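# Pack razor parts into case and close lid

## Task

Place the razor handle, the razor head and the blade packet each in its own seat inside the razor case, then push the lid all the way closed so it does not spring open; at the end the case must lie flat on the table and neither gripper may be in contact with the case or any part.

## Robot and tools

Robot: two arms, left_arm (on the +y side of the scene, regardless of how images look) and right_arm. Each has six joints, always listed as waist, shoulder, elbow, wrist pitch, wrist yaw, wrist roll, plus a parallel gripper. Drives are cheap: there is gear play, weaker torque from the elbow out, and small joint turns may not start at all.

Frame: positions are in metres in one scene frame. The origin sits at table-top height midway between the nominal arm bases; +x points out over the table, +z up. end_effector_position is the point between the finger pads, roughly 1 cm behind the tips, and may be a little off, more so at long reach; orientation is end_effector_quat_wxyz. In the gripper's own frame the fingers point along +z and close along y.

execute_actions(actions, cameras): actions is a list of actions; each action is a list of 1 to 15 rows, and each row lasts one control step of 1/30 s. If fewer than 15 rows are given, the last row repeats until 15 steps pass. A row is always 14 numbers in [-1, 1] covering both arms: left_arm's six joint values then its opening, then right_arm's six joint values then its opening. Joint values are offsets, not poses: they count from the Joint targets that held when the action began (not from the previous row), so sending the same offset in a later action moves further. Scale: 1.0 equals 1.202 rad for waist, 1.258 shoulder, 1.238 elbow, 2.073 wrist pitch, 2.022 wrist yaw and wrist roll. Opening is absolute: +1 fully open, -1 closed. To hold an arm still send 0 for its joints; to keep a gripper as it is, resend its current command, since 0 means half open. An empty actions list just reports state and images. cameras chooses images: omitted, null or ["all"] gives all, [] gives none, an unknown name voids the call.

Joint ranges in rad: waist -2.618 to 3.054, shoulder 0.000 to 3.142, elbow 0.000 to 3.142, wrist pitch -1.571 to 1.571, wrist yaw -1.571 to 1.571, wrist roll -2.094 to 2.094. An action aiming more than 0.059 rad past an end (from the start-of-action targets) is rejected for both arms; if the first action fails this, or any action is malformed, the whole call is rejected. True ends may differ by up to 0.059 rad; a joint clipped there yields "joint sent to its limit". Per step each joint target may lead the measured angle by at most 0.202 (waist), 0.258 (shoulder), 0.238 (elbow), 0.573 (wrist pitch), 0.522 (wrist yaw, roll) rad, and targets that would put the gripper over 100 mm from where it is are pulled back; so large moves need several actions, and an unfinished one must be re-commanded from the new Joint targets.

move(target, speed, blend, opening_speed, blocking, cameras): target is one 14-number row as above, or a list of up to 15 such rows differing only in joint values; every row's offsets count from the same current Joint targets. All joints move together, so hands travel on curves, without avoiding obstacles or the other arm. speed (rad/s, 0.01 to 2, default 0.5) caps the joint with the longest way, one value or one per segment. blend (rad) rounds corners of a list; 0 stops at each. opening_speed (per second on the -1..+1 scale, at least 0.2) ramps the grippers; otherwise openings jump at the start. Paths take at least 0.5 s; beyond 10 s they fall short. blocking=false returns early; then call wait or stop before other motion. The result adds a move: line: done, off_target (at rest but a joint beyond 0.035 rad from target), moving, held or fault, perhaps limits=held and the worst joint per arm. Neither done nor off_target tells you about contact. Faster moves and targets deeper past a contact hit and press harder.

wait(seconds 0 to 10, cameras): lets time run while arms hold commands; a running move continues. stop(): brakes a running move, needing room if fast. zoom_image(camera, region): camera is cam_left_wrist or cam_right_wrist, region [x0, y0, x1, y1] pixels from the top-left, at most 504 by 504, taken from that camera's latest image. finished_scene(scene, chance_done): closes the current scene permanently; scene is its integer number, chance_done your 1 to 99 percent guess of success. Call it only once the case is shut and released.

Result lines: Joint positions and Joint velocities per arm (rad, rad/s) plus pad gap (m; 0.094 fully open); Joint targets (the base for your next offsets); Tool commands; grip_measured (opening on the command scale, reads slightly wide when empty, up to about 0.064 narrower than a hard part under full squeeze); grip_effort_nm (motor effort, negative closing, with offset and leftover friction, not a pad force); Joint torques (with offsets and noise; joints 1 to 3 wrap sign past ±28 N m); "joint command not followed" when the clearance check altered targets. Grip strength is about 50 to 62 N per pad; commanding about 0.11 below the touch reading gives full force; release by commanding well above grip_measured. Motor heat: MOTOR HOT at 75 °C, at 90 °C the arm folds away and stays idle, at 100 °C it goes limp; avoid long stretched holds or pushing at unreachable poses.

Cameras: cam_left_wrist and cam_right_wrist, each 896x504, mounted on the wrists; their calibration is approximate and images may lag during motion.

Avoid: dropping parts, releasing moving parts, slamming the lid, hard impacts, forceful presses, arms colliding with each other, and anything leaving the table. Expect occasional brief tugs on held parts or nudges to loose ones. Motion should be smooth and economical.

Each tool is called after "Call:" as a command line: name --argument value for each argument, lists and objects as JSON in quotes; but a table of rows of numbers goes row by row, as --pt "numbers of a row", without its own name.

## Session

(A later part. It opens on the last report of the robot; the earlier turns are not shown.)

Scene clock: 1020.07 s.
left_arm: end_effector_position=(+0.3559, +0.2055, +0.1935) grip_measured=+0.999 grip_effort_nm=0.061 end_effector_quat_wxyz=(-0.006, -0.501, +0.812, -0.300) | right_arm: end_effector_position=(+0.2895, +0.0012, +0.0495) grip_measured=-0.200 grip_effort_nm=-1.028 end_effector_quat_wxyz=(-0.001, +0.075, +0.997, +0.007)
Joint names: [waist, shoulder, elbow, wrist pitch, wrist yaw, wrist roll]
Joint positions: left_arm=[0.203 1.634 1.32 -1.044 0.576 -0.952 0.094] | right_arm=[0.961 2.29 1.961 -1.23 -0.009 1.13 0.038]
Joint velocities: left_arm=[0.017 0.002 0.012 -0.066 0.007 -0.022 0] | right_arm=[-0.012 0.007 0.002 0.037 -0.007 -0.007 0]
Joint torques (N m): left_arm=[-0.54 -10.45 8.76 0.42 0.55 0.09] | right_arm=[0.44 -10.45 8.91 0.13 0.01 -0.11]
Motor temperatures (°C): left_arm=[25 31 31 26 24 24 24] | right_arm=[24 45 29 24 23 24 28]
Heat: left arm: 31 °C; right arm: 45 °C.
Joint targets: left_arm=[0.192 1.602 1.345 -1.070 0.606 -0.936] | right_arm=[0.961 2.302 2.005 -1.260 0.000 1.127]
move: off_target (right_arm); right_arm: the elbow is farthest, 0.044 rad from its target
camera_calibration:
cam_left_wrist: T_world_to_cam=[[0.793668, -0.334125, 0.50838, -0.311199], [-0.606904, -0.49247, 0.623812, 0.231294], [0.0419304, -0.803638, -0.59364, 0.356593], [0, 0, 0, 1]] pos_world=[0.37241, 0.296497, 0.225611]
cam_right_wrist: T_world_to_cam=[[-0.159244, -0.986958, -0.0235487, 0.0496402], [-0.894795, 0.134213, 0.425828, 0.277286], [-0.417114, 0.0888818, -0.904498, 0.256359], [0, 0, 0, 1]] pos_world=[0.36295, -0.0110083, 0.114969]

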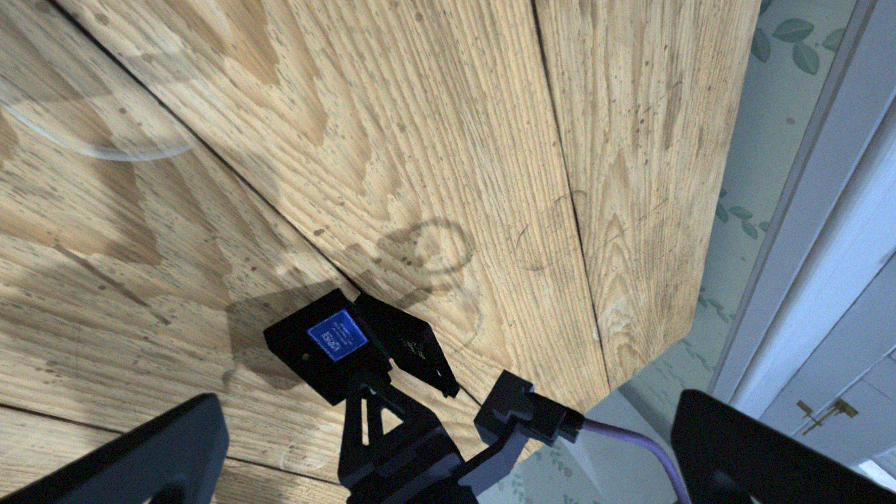

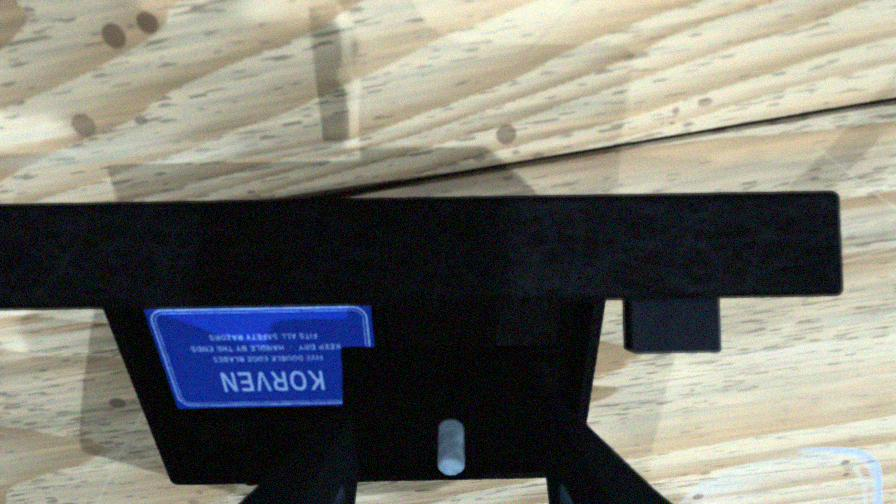

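Call:
move --target '[0,0,0,0,0,0,1,-0.015,0.0103,-0.0549,0.0376,0,0,-0.27]' --speed 0.1

Call:
zoom_image --camera "cam_right_wrist" --region '[320, 280, 640, 504]'

Scene clock: 1054.00 s.
left_arm: end_effector_position=(+0.3559, +0.2055, +0.1935) grip_measured=+0.999 grip_effort_nm=0.071 end_effector_quat_wxyz=(-0.006, -0.501, +0.812, -0.300) | right_arm: end_effector_position=(+0.2900, -0.0017, +0.0401) grip_measured=-0.200 grip_effort_nm=-1.033 end_effector_quat_wxyz=(-0.005, +0.078, +0.997, +0.000)
Joint names: [waist, shoulder, elbow, wrist pitch, wrist yaw, wrist roll]
Joint positions: left_arm=[0.203 1.634 1.32 -1.044 0.576 -0.952 0.094] | right_arm=[0.956 2.304 1.947 -1.219 -0.009 1.13 0.038]
Joint velocities: left_arm=[0.002 0.007 0.017 -0.022 -0.037 -0.022 0] | right_arm=[0.007 0.007 0.007 -0.095 0.007 -0.037 0.001]
Joint torques (N m): left_arm=[-0.47 -10.54 8.76 0.38 0.51 0.14] | right_arm=[-0.5 -10.51 3.89 0.74 0.02 -0.1]
Motor temperatures (°C): left_arm=[25 31 31 26 24 24 24] | right_arm=[24 47 31 24 23 24 29]
Heat: left arm: 31 °C; right arm: 47 °C.
Joint targets: left_arm=[0.192 1.602 1.345 -1.070 0.606 -0.936] | right_arm=[0.943 2.315 1.937 -1.182 0.000 1.127]
move: off_target (right_arm); right_arm: the wrist pitch is farthest, 0.037 rad from its target
camera_calibration:
cam_left_wrist: T_world_to_cam=[[0.793668, -0.334125, 0.50838, -0.311199], [-0.606904, -0.49247, 0.623812, 0.231294], [0.0419304, -0.803638, -0.59364, 0.356593], [0, 0, 0, 1]] pos_world=[0.37241, 0.296497, 0.225611]
cam_right_wrist: T_world_to_cam=[[-0.163935, -0.986437, -0.0082214, 0.04733], [-0.890104, 0.144322, 0.432302, 0.280502], [-0.425252, 0.0781872, -0.901691, 0.250589], [0, 0, 0, 1]] pos_world=[0.363999, -0.0133876, 0.105082]

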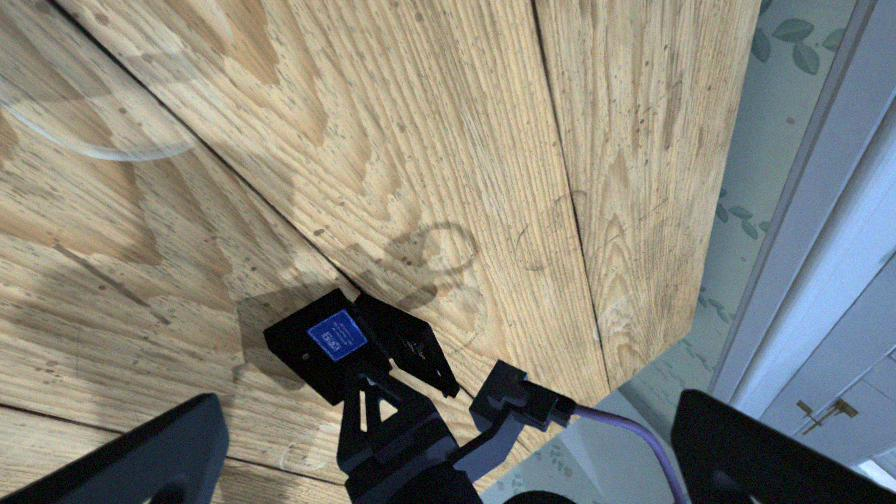

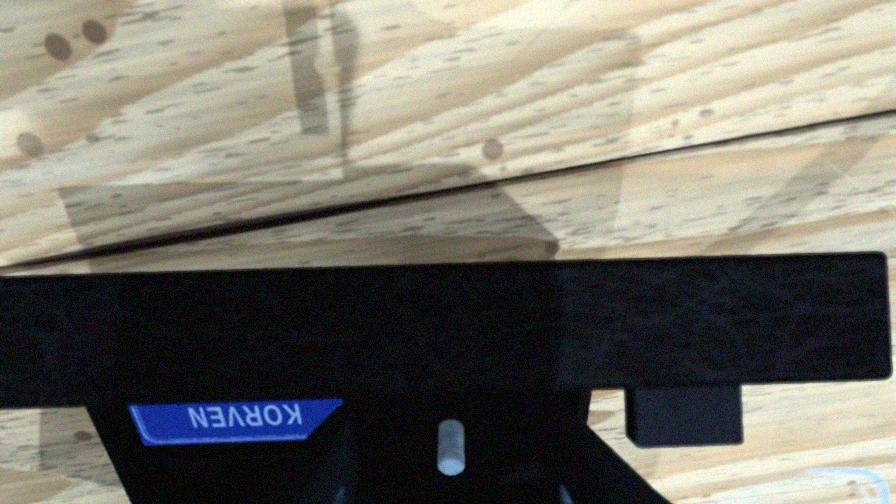

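Scaled by 1.575 from the camera's 896x504 image, which has a finer 1280x720 frame.

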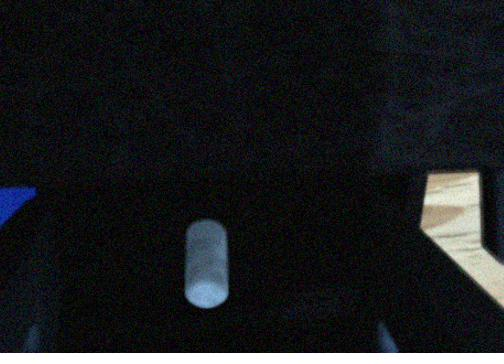

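Call:
move --target '[0,0,0,0,0,0,1,-0.01,0.005,-0.021,0.0145,0,0,-0.27]' --speed 0.05

Call:
zoom_image --camera "cam_left_wrist" --region '[240, 270, 440, 430]'

Scene clock: 1062.03 s.
left_arm: end_effector_position=(+0.3559, +0.2055, +0.1935) grip_measured=+0.999 grip_effort_nm=0.061 end_effector_quat_wxyz=(-0.006, -0.501, +0.812, -0.300) | right_arm: end_effector_position=(+0.2917, -0.0040, +0.0355) grip_measured=-0.200 grip_effort_nm=-1.028 end_effector_quat_wxyz=(-0.006, +0.081, +0.997, -0.001)
Joint names: [waist, shoulder, elbow, wrist pitch, wrist yaw, wrist roll]
Joint positions: left_arm=[0.203 1.634 1.32 -1.044 0.576 -0.952 0.094] | right_arm=[0.95 2.304 1.929 -1.202 -0.009 1.13 0.038]
Joint velocities: left_arm=[-0.002 0.007 0.007 0.022 0.037 -0.022 0] | right_arm=[-0.007 -0.012 -0.002 0.037 0.095 -0.081 0]
Joint torques (N m): left_arm=[-0.47 -10.39 8.84 0.35 0.51 0.09] | right_arm=[-0.92 -10.07 3.21 0.9 0.02 -0.11]
Motor temperatures (°C): left_arm=[25 31 31 26 24 24 24] | right_arm=[24 46 30 24 23 24 29]
Heat: left arm: 31 °C; right arm: 46 °C.
Joint targets: left_arm=[0.192 1.602 1.345 -1.070 0.606 -0.936] | right_arm=[0.931 2.321 1.911 -1.152 0.000 1.127]
move: off_target (right_arm); right_arm: the wrist pitch is farthest, 0.050 rad from its target
camera_calibration:
cam_left_wrist: T_world_to_cam=[[0.793668, -0.334125, 0.50838, -0.311199], [-0.606904, -0.49247, 0.623812, 0.231294], [0.0419304, -0.803638, -0.59364, 0.356593], [0, 0, 0, 1]] pos_world=[0.37241, 0.296497, 0.225611]
cam_right_wrist: T_world_to_cam=[[-0.169991, -0.985422, -0.00682784, 0.0470037], [-0.888826, 0.150328, 0.432885, 0.283991], [-0.425548, 0.0796552, -0.901423, 0.247435], [0, 0, 0, 1]] pos_world=[0.365705, -0.0160829, 0.100429]

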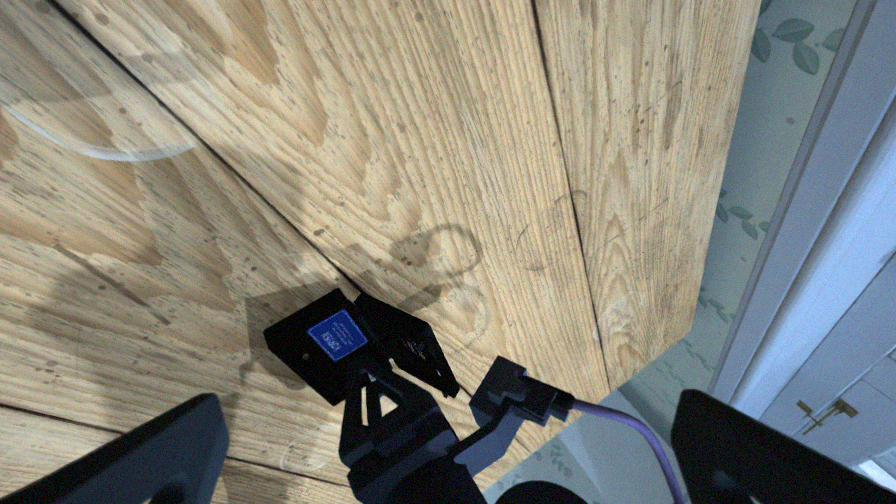

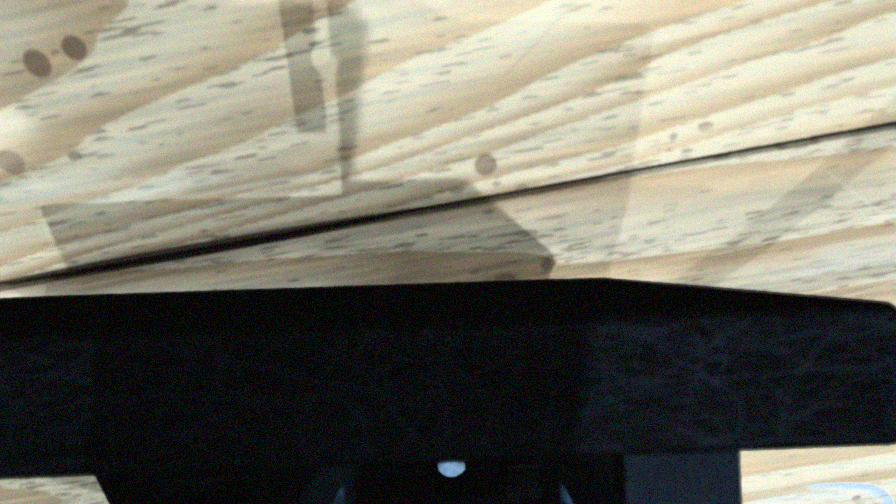

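Scaled by 2.520 from the camera's 896x504 image, which has a finer 1280x720 frame.

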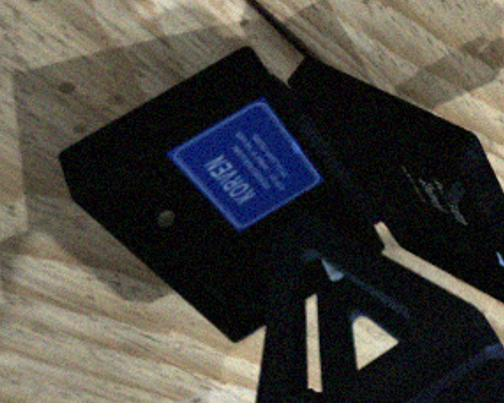

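Call:
move --target '[0,0,0,0,0,0,1,0,0,-0.02,0.01,0,0,-0.27]' --speed 0.05

Call:
zoom_image --camera "cam_left_wrist" --region '[240, 270, 440, 430]'

Scene clock: 1068.33 s.
left_arm: end_effector_position=(+0.3559, +0.2055, +0.1935) grip_measured=+0.999 grip_effort_nm=0.066 end_effector_quat_wxyz=(-0.006, -0.501, +0.812, -0.300) | right_arm: end_effector_position=(+0.2912, -0.0043, +0.0325) grip_measured=-0.200 grip_effort_nm=-1.033 end_effector_quat_wxyz=(-0.006, +0.081, +0.997, +0.000)
Joint names: [waist, shoulder, elbow, wrist pitch, wrist yaw, wrist roll]
Joint positions: left_arm=[0.203 1.634 1.32 -1.044 0.576 -0.952 0.094] | right_arm=[0.95 2.304 1.917 -1.19 -0.011 1.13 0.038]
Joint velocities: left_arm=[-0.017 -0.002 0.002 0.051 0.066 0.022 0] | right_arm=[0.002 -0.017 0.022 -0.037 0.022 0.037 0]
Joint torques (N m): left_arm=[-0.46 -10.55 8.76 0.4 0.52 0.13] | right_arm=[-0.98 -10.04 2.15 0.98 0.04 -0.12]
Motor temperatures (°C): left_arm=[25 31 31 26 24 24 24] | right_arm=[24 46 29 24 23 24 29]
Heat: left arm: 31 °C; right arm: 46 °C.
Joint targets: left_arm=[0.192 1.602 1.345 -1.070 0.606 -0.936] | right_arm=[0.931 2.321 1.887 -1.131 0.000 1.127]
move: off_target (right_arm); right_arm: the wrist pitch is farthest, 0.059 rad from its target
camera_calibration:
cam_left_wrist: T_world_to_cam=[[0.793668, -0.334125, 0.50838, -0.311199], [-0.606904, -0.49247, 0.623812, 0.231294], [0.0419304, -0.803638, -0.59364, 0.356593], [0, 0, 0, 1]] pos_world=[0.37241, 0.296497, 0.225611]
cam_right_wrist: T_world_to_cam=[[-0.17001, -0.985414, -0.00746884, 0.0467277], [-0.888277, 0.149961, 0.434138, 0.284726], [-0.426686, 0.0804423, -0.900815, 0.244805], [0, 0, 0, 1]] pos_world=[0.365314, -0.0163442, 0.0972629]

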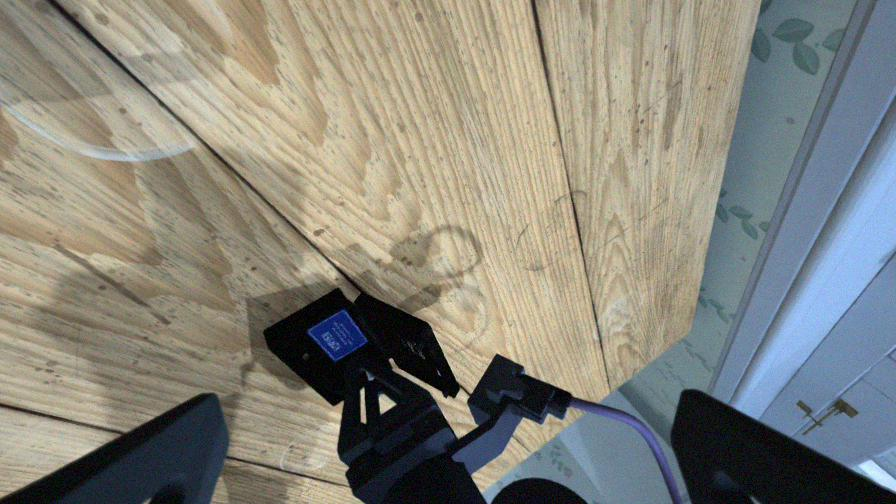

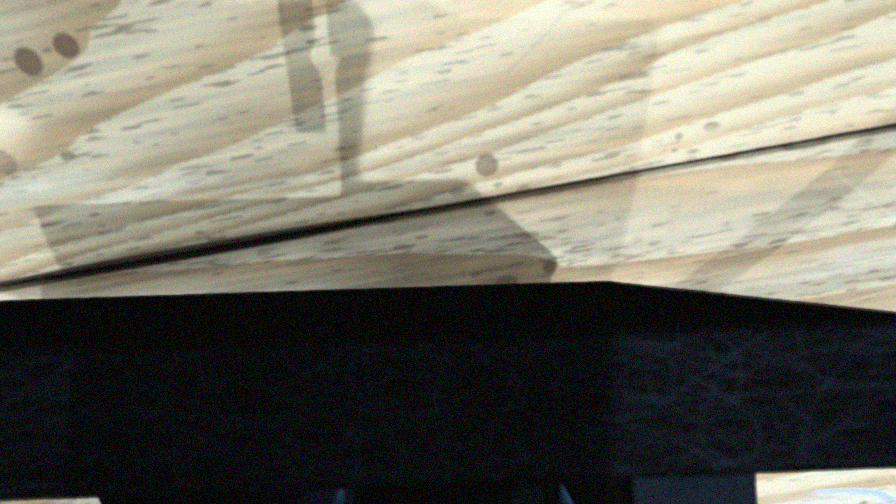

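Scaled by 2.520 from the camera's 896x504 image, which has a finer 1280x720 frame.

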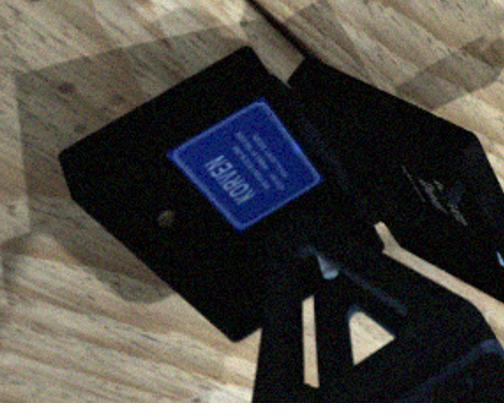

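Call:
move --target '[0,0,0,0,0,0,1,0,0,-0.02,0.01,0,0,-0.27]' --speed 0.05 --cameras '[]'

Scene clock: 1076.03 s.
left_arm: end_effector_position=(+0.3559, +0.2055, +0.1935) grip_measured=+0.999 grip_effort_nm=0.071 end_effector_quat_wxyz=(-0.006, -0.501, +0.812, -0.300) | right_arm: end_effector_position=(+0.2909, -0.0043, +0.0318) grip_measured=-0.200 grip_effort_nm=-1.023 end_effector_quat_wxyz=(-0.005, +0.081, +0.997, +0.003)
Joint names: [waist, shoulder, elbow, wrist pitch, wrist yaw, wrist roll]
Joint positions: left_arm=[0.203 1.634 1.32 -1.044 0.576 -0.952 0.094] | right_arm=[0.95 2.295 1.898 -1.173 -0.012 1.13 0.038]
Joint velocities: left_arm=[0.002 0.007 -0.002 -0.037 0.081 0.066 -0.001] | right_arm=[-0.002 0.012 -0.002 0.007 0.007 0.007 -0.001]
Joint torques (N m): left_arm=[-0.51 -10.51 8.75 0.39 0.5 0.12] | right_arm=[-0.95 -9.35 1.7 1.05 0.03 -0.11]
Motor temperatures (°C): left_arm=[25 31 31 26 24 24 24] | right_arm=[24 45 29 24 23 24 29]
Heat: left arm: 31 °C; right arm: 45 °C.
Joint targets: left_arm=[0.192 1.602 1.345 -1.070 0.606 -0.936] | right_arm=[0.931 2.321 1.862 -1.110 0.000 1.127]
move: off_target (right_arm); right_arm: the wrist pitch is farthest, 0.063 rad from its target
No camera images: "cameras" was empty.

Call:
move --pt "0 0 0 0 0 0 1 0 0 0.0646 -0.0386 0 0 -0.27" --pt "0 0 0 0 0 0 1 0.029 -0.0707 0.04 -0.03 0 0 -0.27" --pt "0 0 0 0 0 0 1 0.029 -0.0707 0.017 -0.024 0 0 -0.27" --speed 0.1

Call:
zoom_image --camera "cam_left_wrist" --region '[240, 270, 440, 430]'

Scene clock: 1105.77 s.
left_arm: end_effector_position=(+0.3559, +0.2055, +0.1935) grip_measured=+0.999 grip_effort_nm=0.061 end_effector_quat_wxyz=(-0.006, -0.501, +0.812, -0.300) | right_arm: end_effector_position=(+0.2903, -0.0055, +0.0347) grip_measured=-0.201 grip_effort_nm=-1.028 end_effector_quat_wxyz=(-0.004, +0.081, +0.997, +0.003)
Joint names: [waist, shoulder, elbow, wrist pitch, wrist yaw, wrist roll]
Joint positions: left_arm=[0.203 1.634 1.32 -1.044 0.576 -0.952 0.094] | right_arm=[0.95 2.287 1.897 -1.179 -0.011 1.13 0.038]
Joint velocities: left_arm=[0.012 -0.017 -0.002 -0.051 -0.007 0.007 0.001] | right_arm=[0.007 0.007 -0.012 0.037 -0.081 -0.007 0]
Joint torques (N m): left_arm=[-0.55 -10.54 8.75 0.4 0.52 0.13] | right_arm=[0.69 -15.57 3.48 0.6 0.04 -0.11]
Motor temperatures (°C): left_arm=[25 31 31 26 24 24 24] | right_arm=[24 46 28 25 23 24 29]
Heat: left arm: 31 °C; right arm: 46 °C.
Joint targets: left_arm=[0.192 1.602 1.345 -1.070 0.606 -0.936] | right_arm=[0.966 2.232 1.883 -1.160 0.000 1.127]
move: off_target (right_arm); right_arm: the shoulder is farthest, 0.055 rad from its target
camera_calibration:
cam_left_wrist: T_world_to_cam=[[0.793668, -0.334125, 0.50838, -0.311199], [-0.606904, -0.49247, 0.623812, 0.231294], [0.0419304, -0.803638, -0.59364, 0.356593], [0, 0, 0, 1]] pos_world=[0.37241, 0.296497, 0.225611]
cam_right_wrist: T_world_to_cam=[[-0.169962, -0.985345, -0.0144365, 0.0455709], [-0.890156, 0.147225, 0.431216, 0.283825], [-0.422771, 0.0861412, -0.902133, 0.24544], [0, 0, 0, 1]] pos_world=[0.364159, -0.0180258, 0.0996878]

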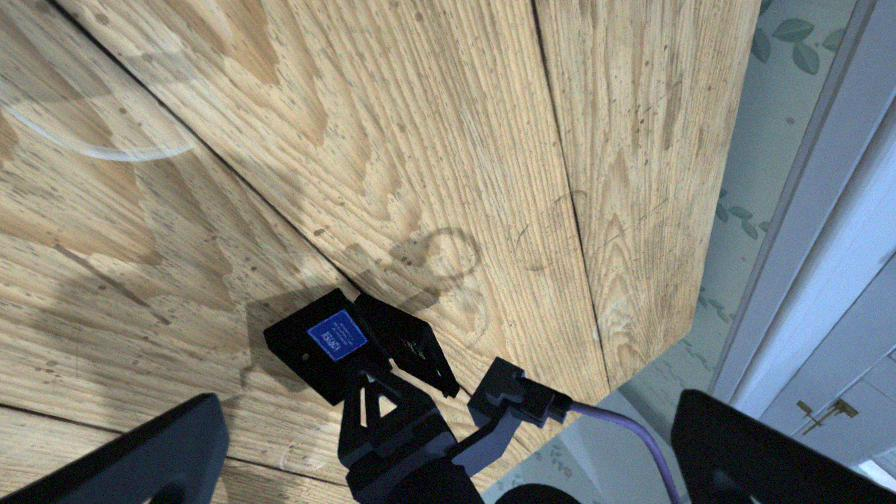

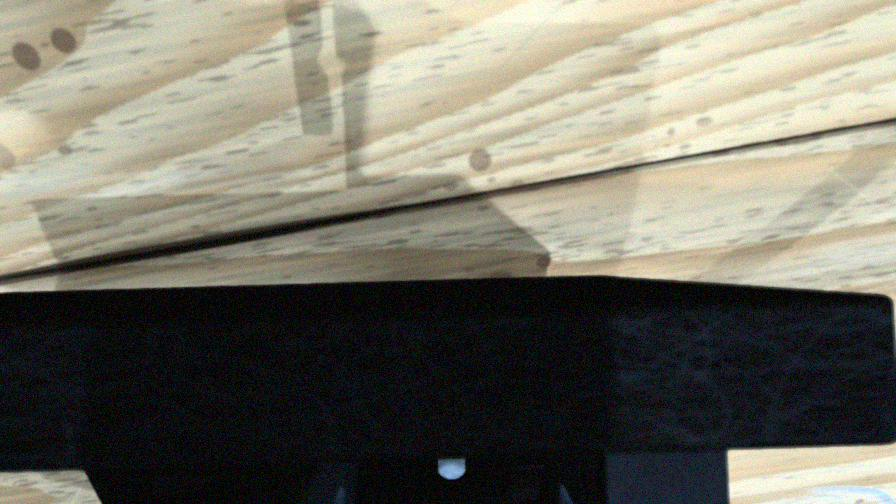

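Scaled by 2.520 from the camera's 896x504 image, which has a finer 1280x720 frame.

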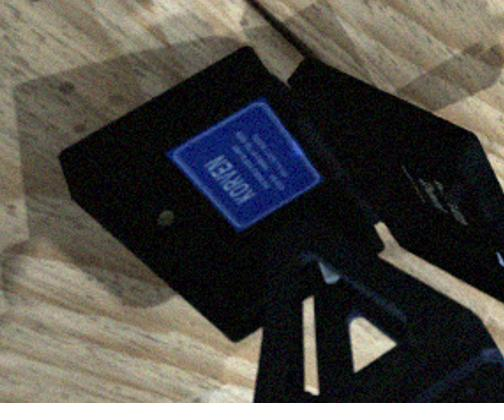

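Call:
move --pt "0 0 0 0 0 0 1 0.015 -0.03 0.03 -0.01 0 0 -0.27" --pt "0 0 0 0 0 0 1 0.006 -0.02 0.008 -0.005 0 0 -0.27" --speed 0.1

Call:
zoom_image --camera "cam_left_wrist" --region '[240, 270, 440, 430]'

Scene clock: 1119.47 s.
left_arm: end_effector_position=(+0.3559, +0.2055, +0.1935) grip_measured=+0.999 grip_effort_nm=0.071 end_effector_quat_wxyz=(-0.006, -0.501, +0.812, -0.300) | right_arm: end_effector_position=(+0.2821, +0.0030, +0.0483) grip_measured=-0.201 grip_effort_nm=-1.028 end_effector_quat_wxyz=(+0.003, +0.068, +0.998, +0.017)
Joint names: [waist, shoulder, elbow, wrist pitch, wrist yaw, wrist roll]
Joint positions: left_arm=[0.203 1.634 1.32 -1.044 0.576 -0.952 0.094] | right_arm=[0.976 2.255 1.897 -1.179 -0.011 1.13 0.038]
Joint velocities: left_arm=[0.002 -0.002 0.022 -0.037 -0.051 0.037 -0.001] | right_arm=[0.007 -0.002 -0.002 -0.022 0.037 -0.007 0]
Joint torques (N m): left_arm=[-0.5 -10.51 8.75 0.39 0.52 0.11] | right_arm=[-0.23 -14.97 4.34 0.54 0.05 -0.1]
Motor temperatures (°C): left_arm=[25 31 31 26 24 24 24] | right_arm=[24 51 28 24 23 24 29]
Heat: left arm: 31 °C; right arm: 51 °C.
Joint targets: left_arm=[0.192 1.602 1.345 -1.070 0.606 -0.936] | right_arm=[0.973 2.207 1.893 -1.171 0.000 1.127]
move: off_target (right_arm); right_arm: the shoulder is farthest, 0.048 rad from its target
camera_calibration:
cam_left_wrist: T_world_to_cam=[[0.793668, -0.334125, 0.50838, -0.311199], [-0.606904, -0.49247, 0.623812, 0.231294], [0.0419304, -0.803638, -0.59364, 0.356593], [0, 0, 0, 1]] pos_world=[0.37241, 0.296497, 0.225611]
cam_right_wrist: T_world_to_cam=[[-0.143702, -0.988656, -0.0436865, 0.0467857], [-0.901147, 0.112483, 0.418666, 0.273163], [-0.409003, 0.0995312, -0.907089, 0.249867], [0, 0, 0, 1]] pos_world=[0.355079, -0.00934072, 0.114331]

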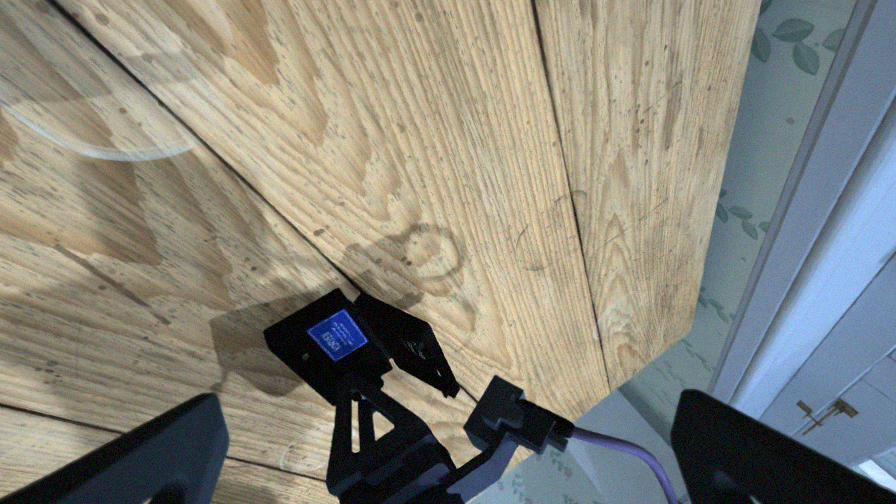

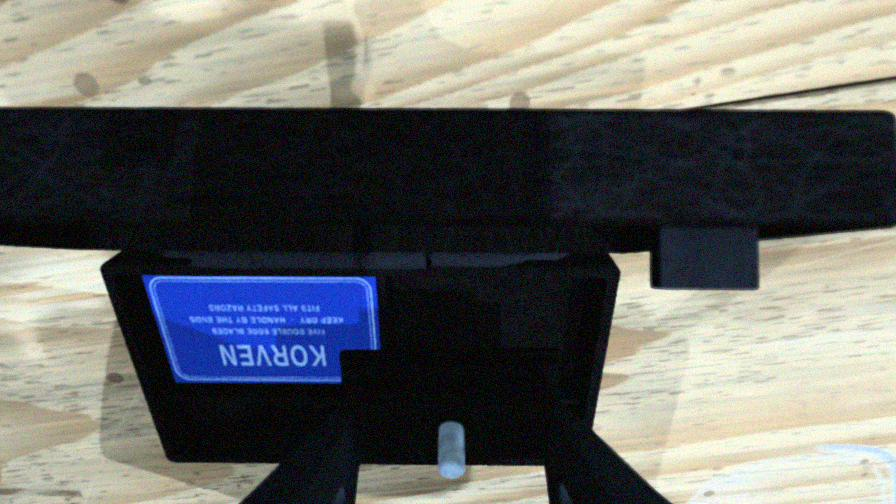

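Scaled by 2.520 from the camera's 896x504 image, which has a finer 1280x720 frame.

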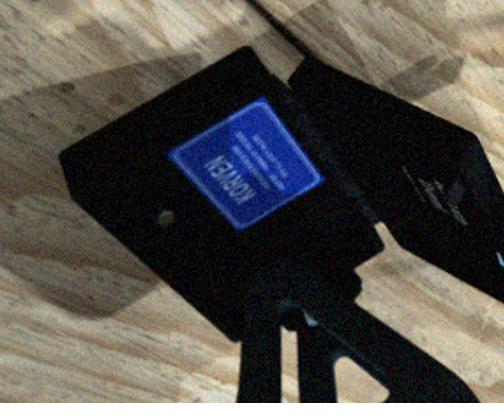

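Call:
move --pt "0 0 0 0 0 0 1 -0.03 0.089 0.078 -0.033 0 0 -0.27" --pt "0 0 0 0 0 0 1 -0.03 0.089 0.0095 0.0096 0 0 -0.27" --speed 0.1

Call:
zoom_image --camera "cam_left_wrist" --region '[240, 270, 440, 430]'

Scene clock: 1137.10 s.
left_arm: end_effector_position=(+0.3559, +0.2055, +0.1935) grip_measured=+0.999 grip_effort_nm=0.066 end_effector_quat_wxyz=(-0.006, -0.501, +0.812, -0.300) | right_arm: end_effector_position=(+0.2918, -0.0029, +0.0332) grip_measured=-0.201 grip_effort_nm=-1.028 end_effector_quat_wxyz=(-0.007, +0.081, +0.997, +0.001)
Joint names: [waist, shoulder, elbow, wrist pitch, wrist yaw, wrist roll]
Joint positions: left_arm=[0.203 1.634 1.32 -1.044 0.576 -0.952 0.094] | right_arm=[0.95 2.309 1.927 -1.195 -0.012 1.13 0.038]
Joint velocities: left_arm=[-0.012 -0.002 -0.007 0.037 -0.051 -0.022 0] | right_arm=[0.012 -0.002 -0.002 0.007 0.007 -0.007 -0.001]
Joint torques (N m): left_arm=[-0.54 -10.48 8.75 0.39 0.54 0.1] | right_arm=[-0.43 -10.59 2.7 0.83 0.04 -0.11]
Motor temperatures (°C): left_arm=[25 31 31 26 24 24 24] | right_arm=[24 49 28 24 23 24 29]
Heat: left arm: 31 °C; right arm: 49 °C.
Joint targets: left_arm=[0.192 1.602 1.345 -1.070 0.606 -0.936] | right_arm=[0.937 2.319 1.905 -1.151 0.000 1.127]
move: off_target (right_arm); right_arm: the wrist pitch is farthest, 0.044 rad from its target
camera_calibration:
cam_left_wrist: T_world_to_cam=[[0.793668, -0.334125, 0.50838, -0.311199], [-0.606904, -0.49247, 0.623812, 0.231294], [0.0419304, -0.803638, -0.59364, 0.356593], [0, 0, 0, 1]] pos_world=[0.37241, 0.296497, 0.225611]
cam_right_wrist: T_world_to_cam=[[-0.170022, -0.985394, -0.0095034, 0.0482854], [-0.888103, 0.149042, 0.434809, 0.284687], [-0.427042, 0.0823673, -0.900473, 0.245704], [0, 0, 0, 1]] pos_world=[0.365967, -0.0150881, 0.0979244]

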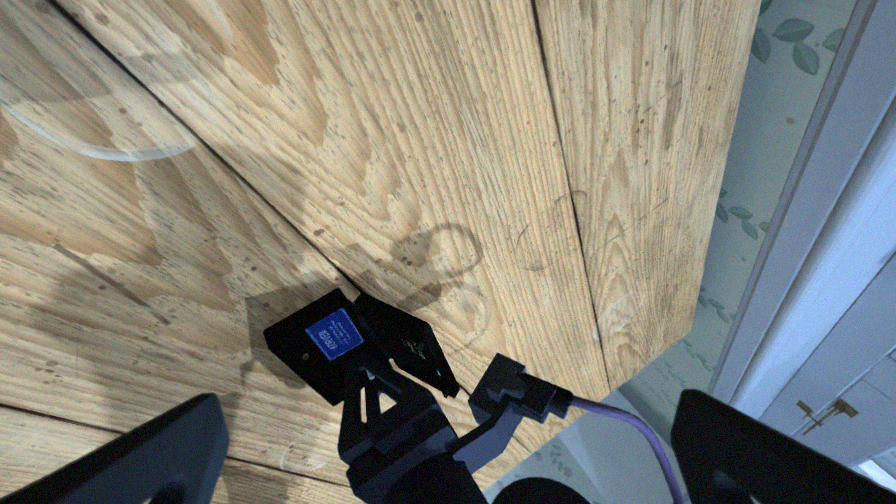

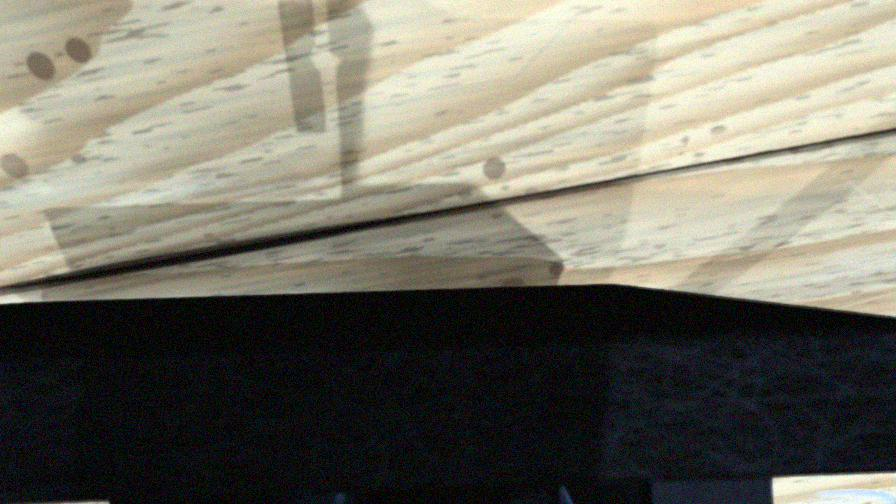

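Scaled by 2.520 from the camera's 896x504 image, which has a finer 1280x720 frame.

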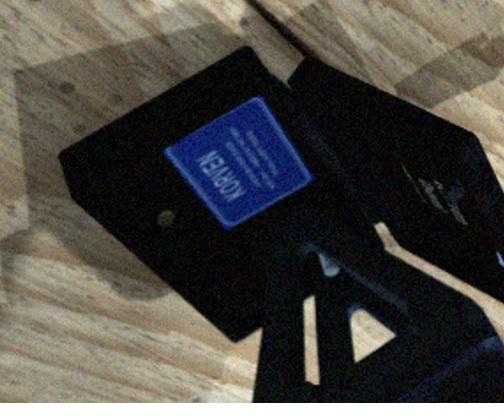

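Call:
move --pt "0 0 0 0 0 0 1 0 0 0.055 -0.03 0 0 -0.27" --pt "0 0 0 0 0 0 1 -0.015 -0.004 0.055 -0.03 0 0 -0.27" --speed 0.1

Call:
zoom_image --camera "cam_left_wrist" --region '[240, 270, 440, 430]'

Scene clock: 1145.90 s.
left_arm: end_effector_position=(+0.3559, +0.2055, +0.1935) grip_measured=+0.999 grip_effort_nm=0.071 end_effector_quat_wxyz=(-0.006, -0.501, +0.812, -0.300) | right_arm: end_effector_position=(+0.2971, -0.0052, +0.0351) grip_measured=-0.201 grip_effort_nm=-1.023 end_effector_quat_wxyz=(-0.007, +0.087, +0.996, +0.003)
Joint names: [waist, shoulder, elbow, wrist pitch, wrist yaw, wrist roll]
Joint positions: left_arm=[0.203 1.634 1.32 -1.044 0.576 -0.952 0.094] | right_arm=[0.936 2.309 1.935 -1.199 -0.015 1.13 0.038]
Joint velocities: left_arm=[-0.017 -0.017 0.002 -0.081 0.037 -0.022 0] | right_arm=[-0.012 -0.007 -0.002 -0.022 0.022 0.037 0]
Joint torques (N m): left_arm=[-0.44 -10.5 8.84 0.38 0.5 0.13] | right_arm=[-0.83 -10.99 8.24 0.27 0.08 -0.11]
Motor temperatures (°C): left_arm=[25 31 31 26 24 24 24] | right_arm=[24 48 28 24 23 24 29]
Heat: left arm: 31 °C; right arm: 48 °C.
Joint targets: left_arm=[0.192 1.602 1.345 -1.070 0.606 -0.936] | right_arm=[0.919 2.314 1.973 -1.213 0.000 1.127]
move: off_target (right_arm); right_arm: the elbow is farthest, 0.038 rad from its target
camera_calibration:
cam_left_wrist: T_world_to_cam=[[0.793668, -0.334125, 0.50838, -0.311199], [-0.606904, -0.49247, 0.623812, 0.231294], [0.0419304, -0.803638, -0.59364, 0.356593], [0, 0, 0, 1]] pos_world=[0.37241, 0.296497, 0.225611]
cam_right_wrist: T_world_to_cam=[[-0.18363, -0.982902, -0.0135724, 0.0510935], [-0.88564, 0.159436, 0.436143, 0.288111], [-0.426522, 0.0921091, -0.899775, 0.249727], [0, 0, 0, 1]] pos_world=[0.371059, -0.0187176, 0.0997334]

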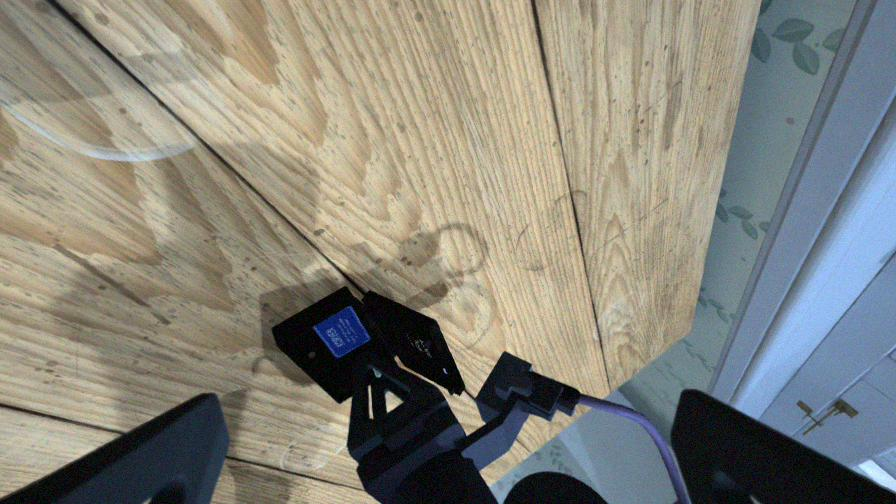

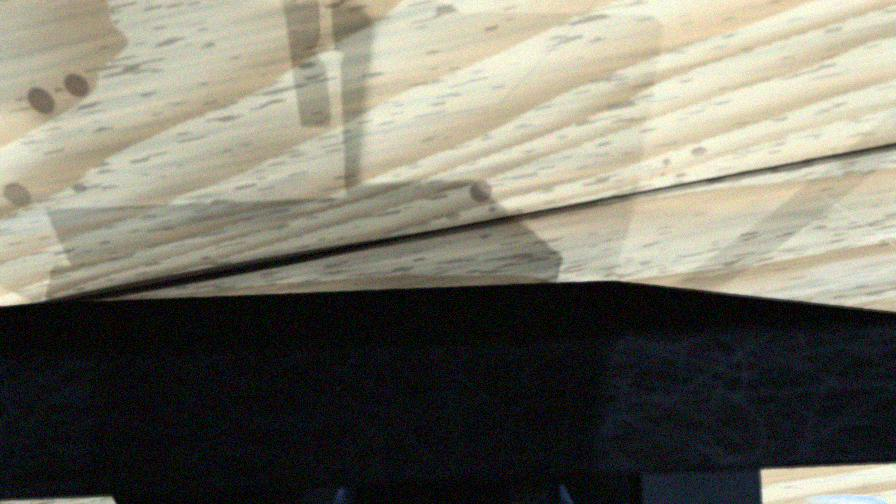

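Scaled by 2.520 from the camera's 896x504 image, which has a finer 1280x720 frame.

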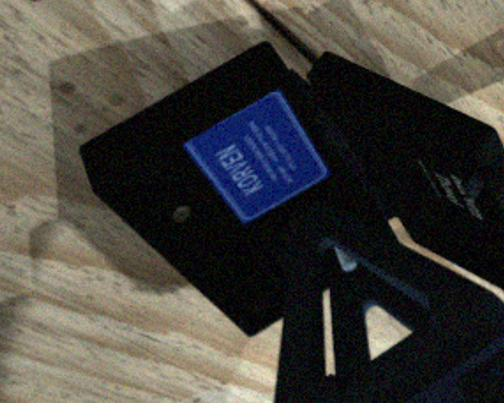

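Call:
move --target '[0,0,0,0,0,0,1,0,0,-0.055,0.03,0,0,-0.27]' --speed 0.05

Call:
zoom_image --camera "cam_left_wrist" --region '[300, 310, 440, 420]'

Scene clock: 1153.03 s.
left_arm: end_effector_position=(+0.3559, +0.2055, +0.1935) grip_measured=+0.999 grip_effort_nm=0.061 end_effector_quat_wxyz=(-0.006, -0.501, +0.812, -0.300) | right_arm: end_effector_position=(+0.2969, -0.0054, +0.0336) grip_measured=-0.201 grip_effort_nm=-1.028 end_effector_quat_wxyz=(-0.007, +0.087, +0.996, +0.003)
Joint names: [waist, shoulder, elbow, wrist pitch, wrist yaw, wrist roll]
Joint positions: left_arm=[0.203 1.634 1.32 -1.044 0.576 -0.952 0.094] | right_arm=[0.936 2.309 1.929 -1.193 -0.015 1.13 0.038]
Joint velocities: left_arm=[0.007 -0.007 0.007 0.007 0.081 -0.007 -0.001] | right_arm=[-0.002 -0.007 0.002 -0.022 0.007 -0.066 0]
Joint torques (N m): left_arm=[-0.49 -10.45 8.81 0.38 0.51 0.11] | right_arm=[-0.83 -11 2.67 0.84 0.07 -0.11]
Motor temperatures (°C): left_arm=[25 31 31 26 24 24 24] | right_arm=[24 48 29 24 23 24 29]
Heat: left arm: 31 °C; right arm: 48 °C.
Joint targets: left_arm=[0.192 1.602 1.345 -1.070 0.606 -0.936] | right_arm=[0.919 2.314 1.905 -1.151 0.000 1.127]
move: off_target (right_arm); right_arm: the wrist pitch is farthest, 0.042 rad from its target
camera_calibration:
cam_left_wrist: T_world_to_cam=[[0.793668, -0.334125, 0.50838, -0.311199], [-0.606904, -0.49247, 0.623812, 0.231294], [0.0419304, -0.803638, -0.59364, 0.356593], [0, 0, 0, 1]] pos_world=[0.37241, 0.296497, 0.225611]
cam_right_wrist: T_world_to_cam=[[-0.18363, -0.982902, -0.0135724, 0.0508812], [-0.88564, 0.159436, 0.436143, 0.288699], [-0.426522, 0.0921091, -0.899775, 0.248311], [0, 0, 0, 1]] pos_world=[0.370937, -0.0188897, 0.0982001]

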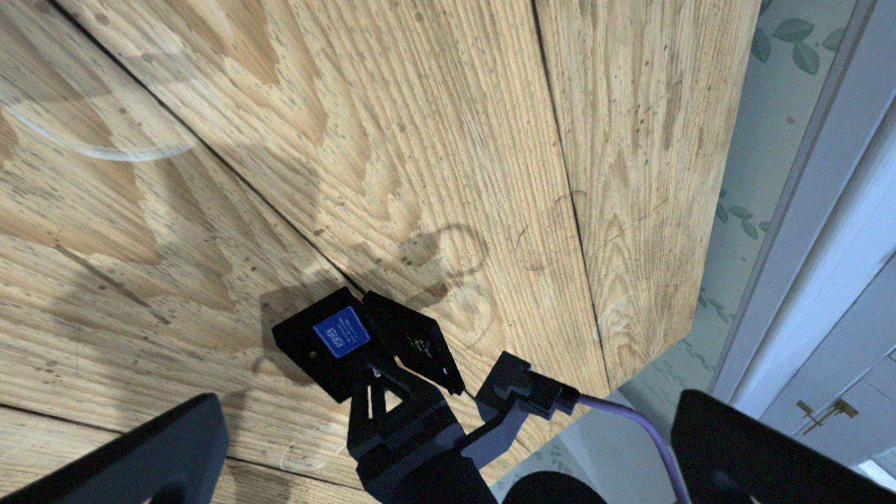

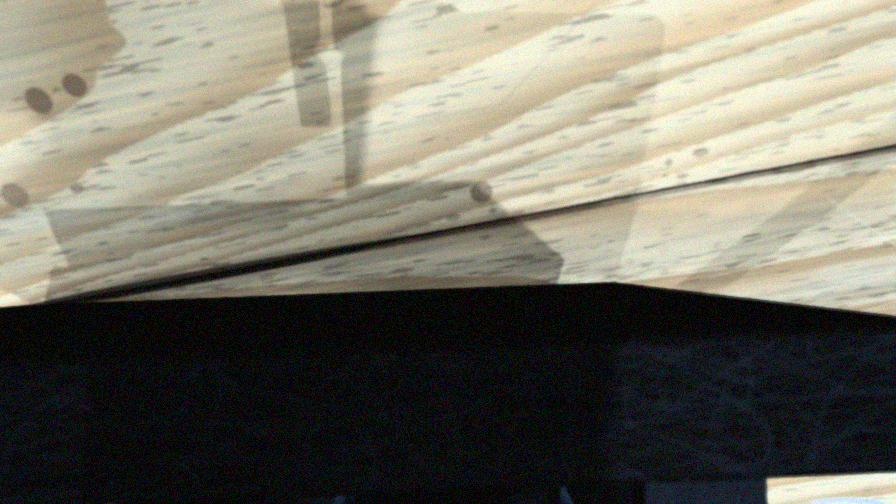

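Scaled by 3.600 from the camera's 896x504 image, which has a finer 1280x720 frame.

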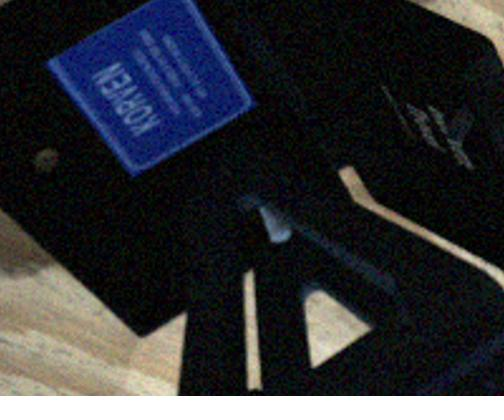

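Call:
move --target '[0,0,0,0,0,0,1,0,0,0,0,0,0,-0.12]' --opening_speed 0.2

Call:
zoom_image --camera "cam_left_wrist" --region '[300, 310, 440, 420]'

Scene clock: 1163.80 s.
left_arm: end_effector_position=(+0.3559, +0.2055, +0.1935) grip_measured=+0.999 grip_effort_nm=0.066 end_effector_quat_wxyz=(-0.006, -0.501, +0.812, -0.300) | right_arm: end_effector_position=(+0.2967, -0.0058, +0.0328) grip_measured=-0.120 grip_effort_nm=0.002 end_effector_quat_wxyz=(-0.007, +0.087, +0.996, +0.002)
Joint names: [waist, shoulder, elbow, wrist pitch, wrist yaw, wrist roll]
Joint positions: left_arm=[0.203 1.634 1.32 -1.044 0.576 -0.952 0.094] | right_arm=[0.936 2.309 1.926 -1.192 -0.015 1.129 0.041]
Joint velocities: left_arm=[-0.002 -0.002 -0.007 0.037 -0.051 0.037 -0.001] | right_arm=[-0.007 -0.012 -0.002 0.066 -0.022 -0.022 0]
Joint torques (N m): left_arm=[-0.55 -10.52 8.76 0.36 0.48 0.13] | right_arm=[-0.8 -10.97 2.86 0.8 0.09 -0.11]
Motor temperatures (°C): left_arm=[25 31 31 26 24 24 24] | right_arm=[24 48 28 24 23 24 29]
Heat: left arm: 31 °C; right arm: 48 °C.
Joint targets: left_arm=[0.192 1.602 1.345 -1.070 0.606 -0.936] | right_arm=[0.919 2.314 1.905 -1.151 0.000 1.127]
move: off_target (right_arm); right_arm: the wrist pitch is farthest, 0.041 rad from its target
camera_calibration:
cam_left_wrist: T_world_to_cam=[[0.793668, -0.334125, 0.50838, -0.311199], [-0.606904, -0.49247, 0.623812, 0.231294], [0.0419304, -0.803638, -0.59364, 0.356593], [0, 0, 0, 1]] pos_world=[0.37241, 0.296497, 0.225611]
cam_right_wrist: T_world_to_cam=[[-0.182133, -0.983198, -0.0122023, 0.0499348], [-0.885502, 0.158615, 0.436724, 0.288781], [-0.42745, 0.090347, -0.899513, 0.247796], [0, 0, 0, 1]] pos_world=[0.370731, -0.0190969, 0.097387]

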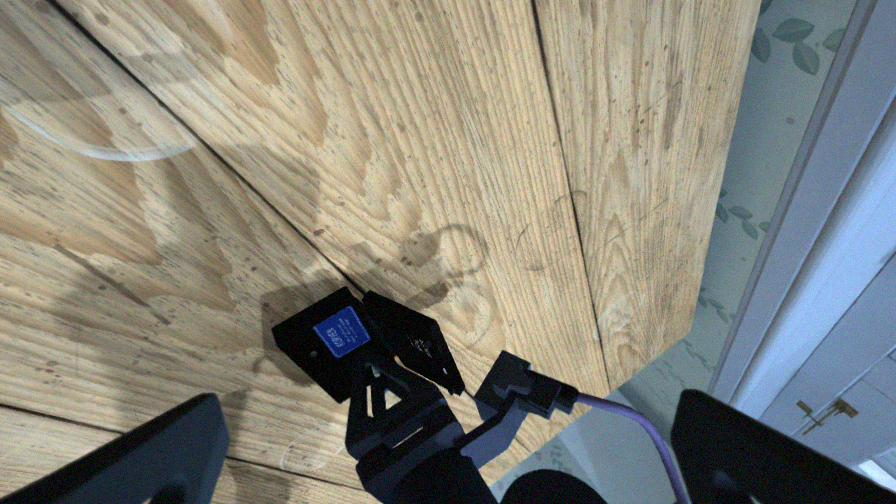

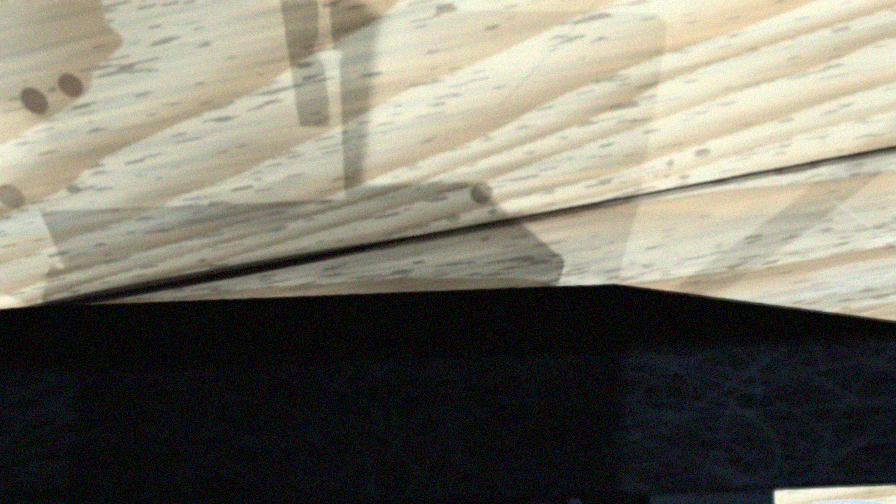

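Scaled by 3.600 from the camera's 896x504 image, which has a finer 1280x720 frame.

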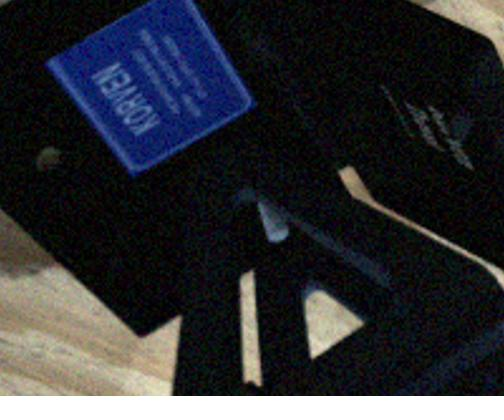

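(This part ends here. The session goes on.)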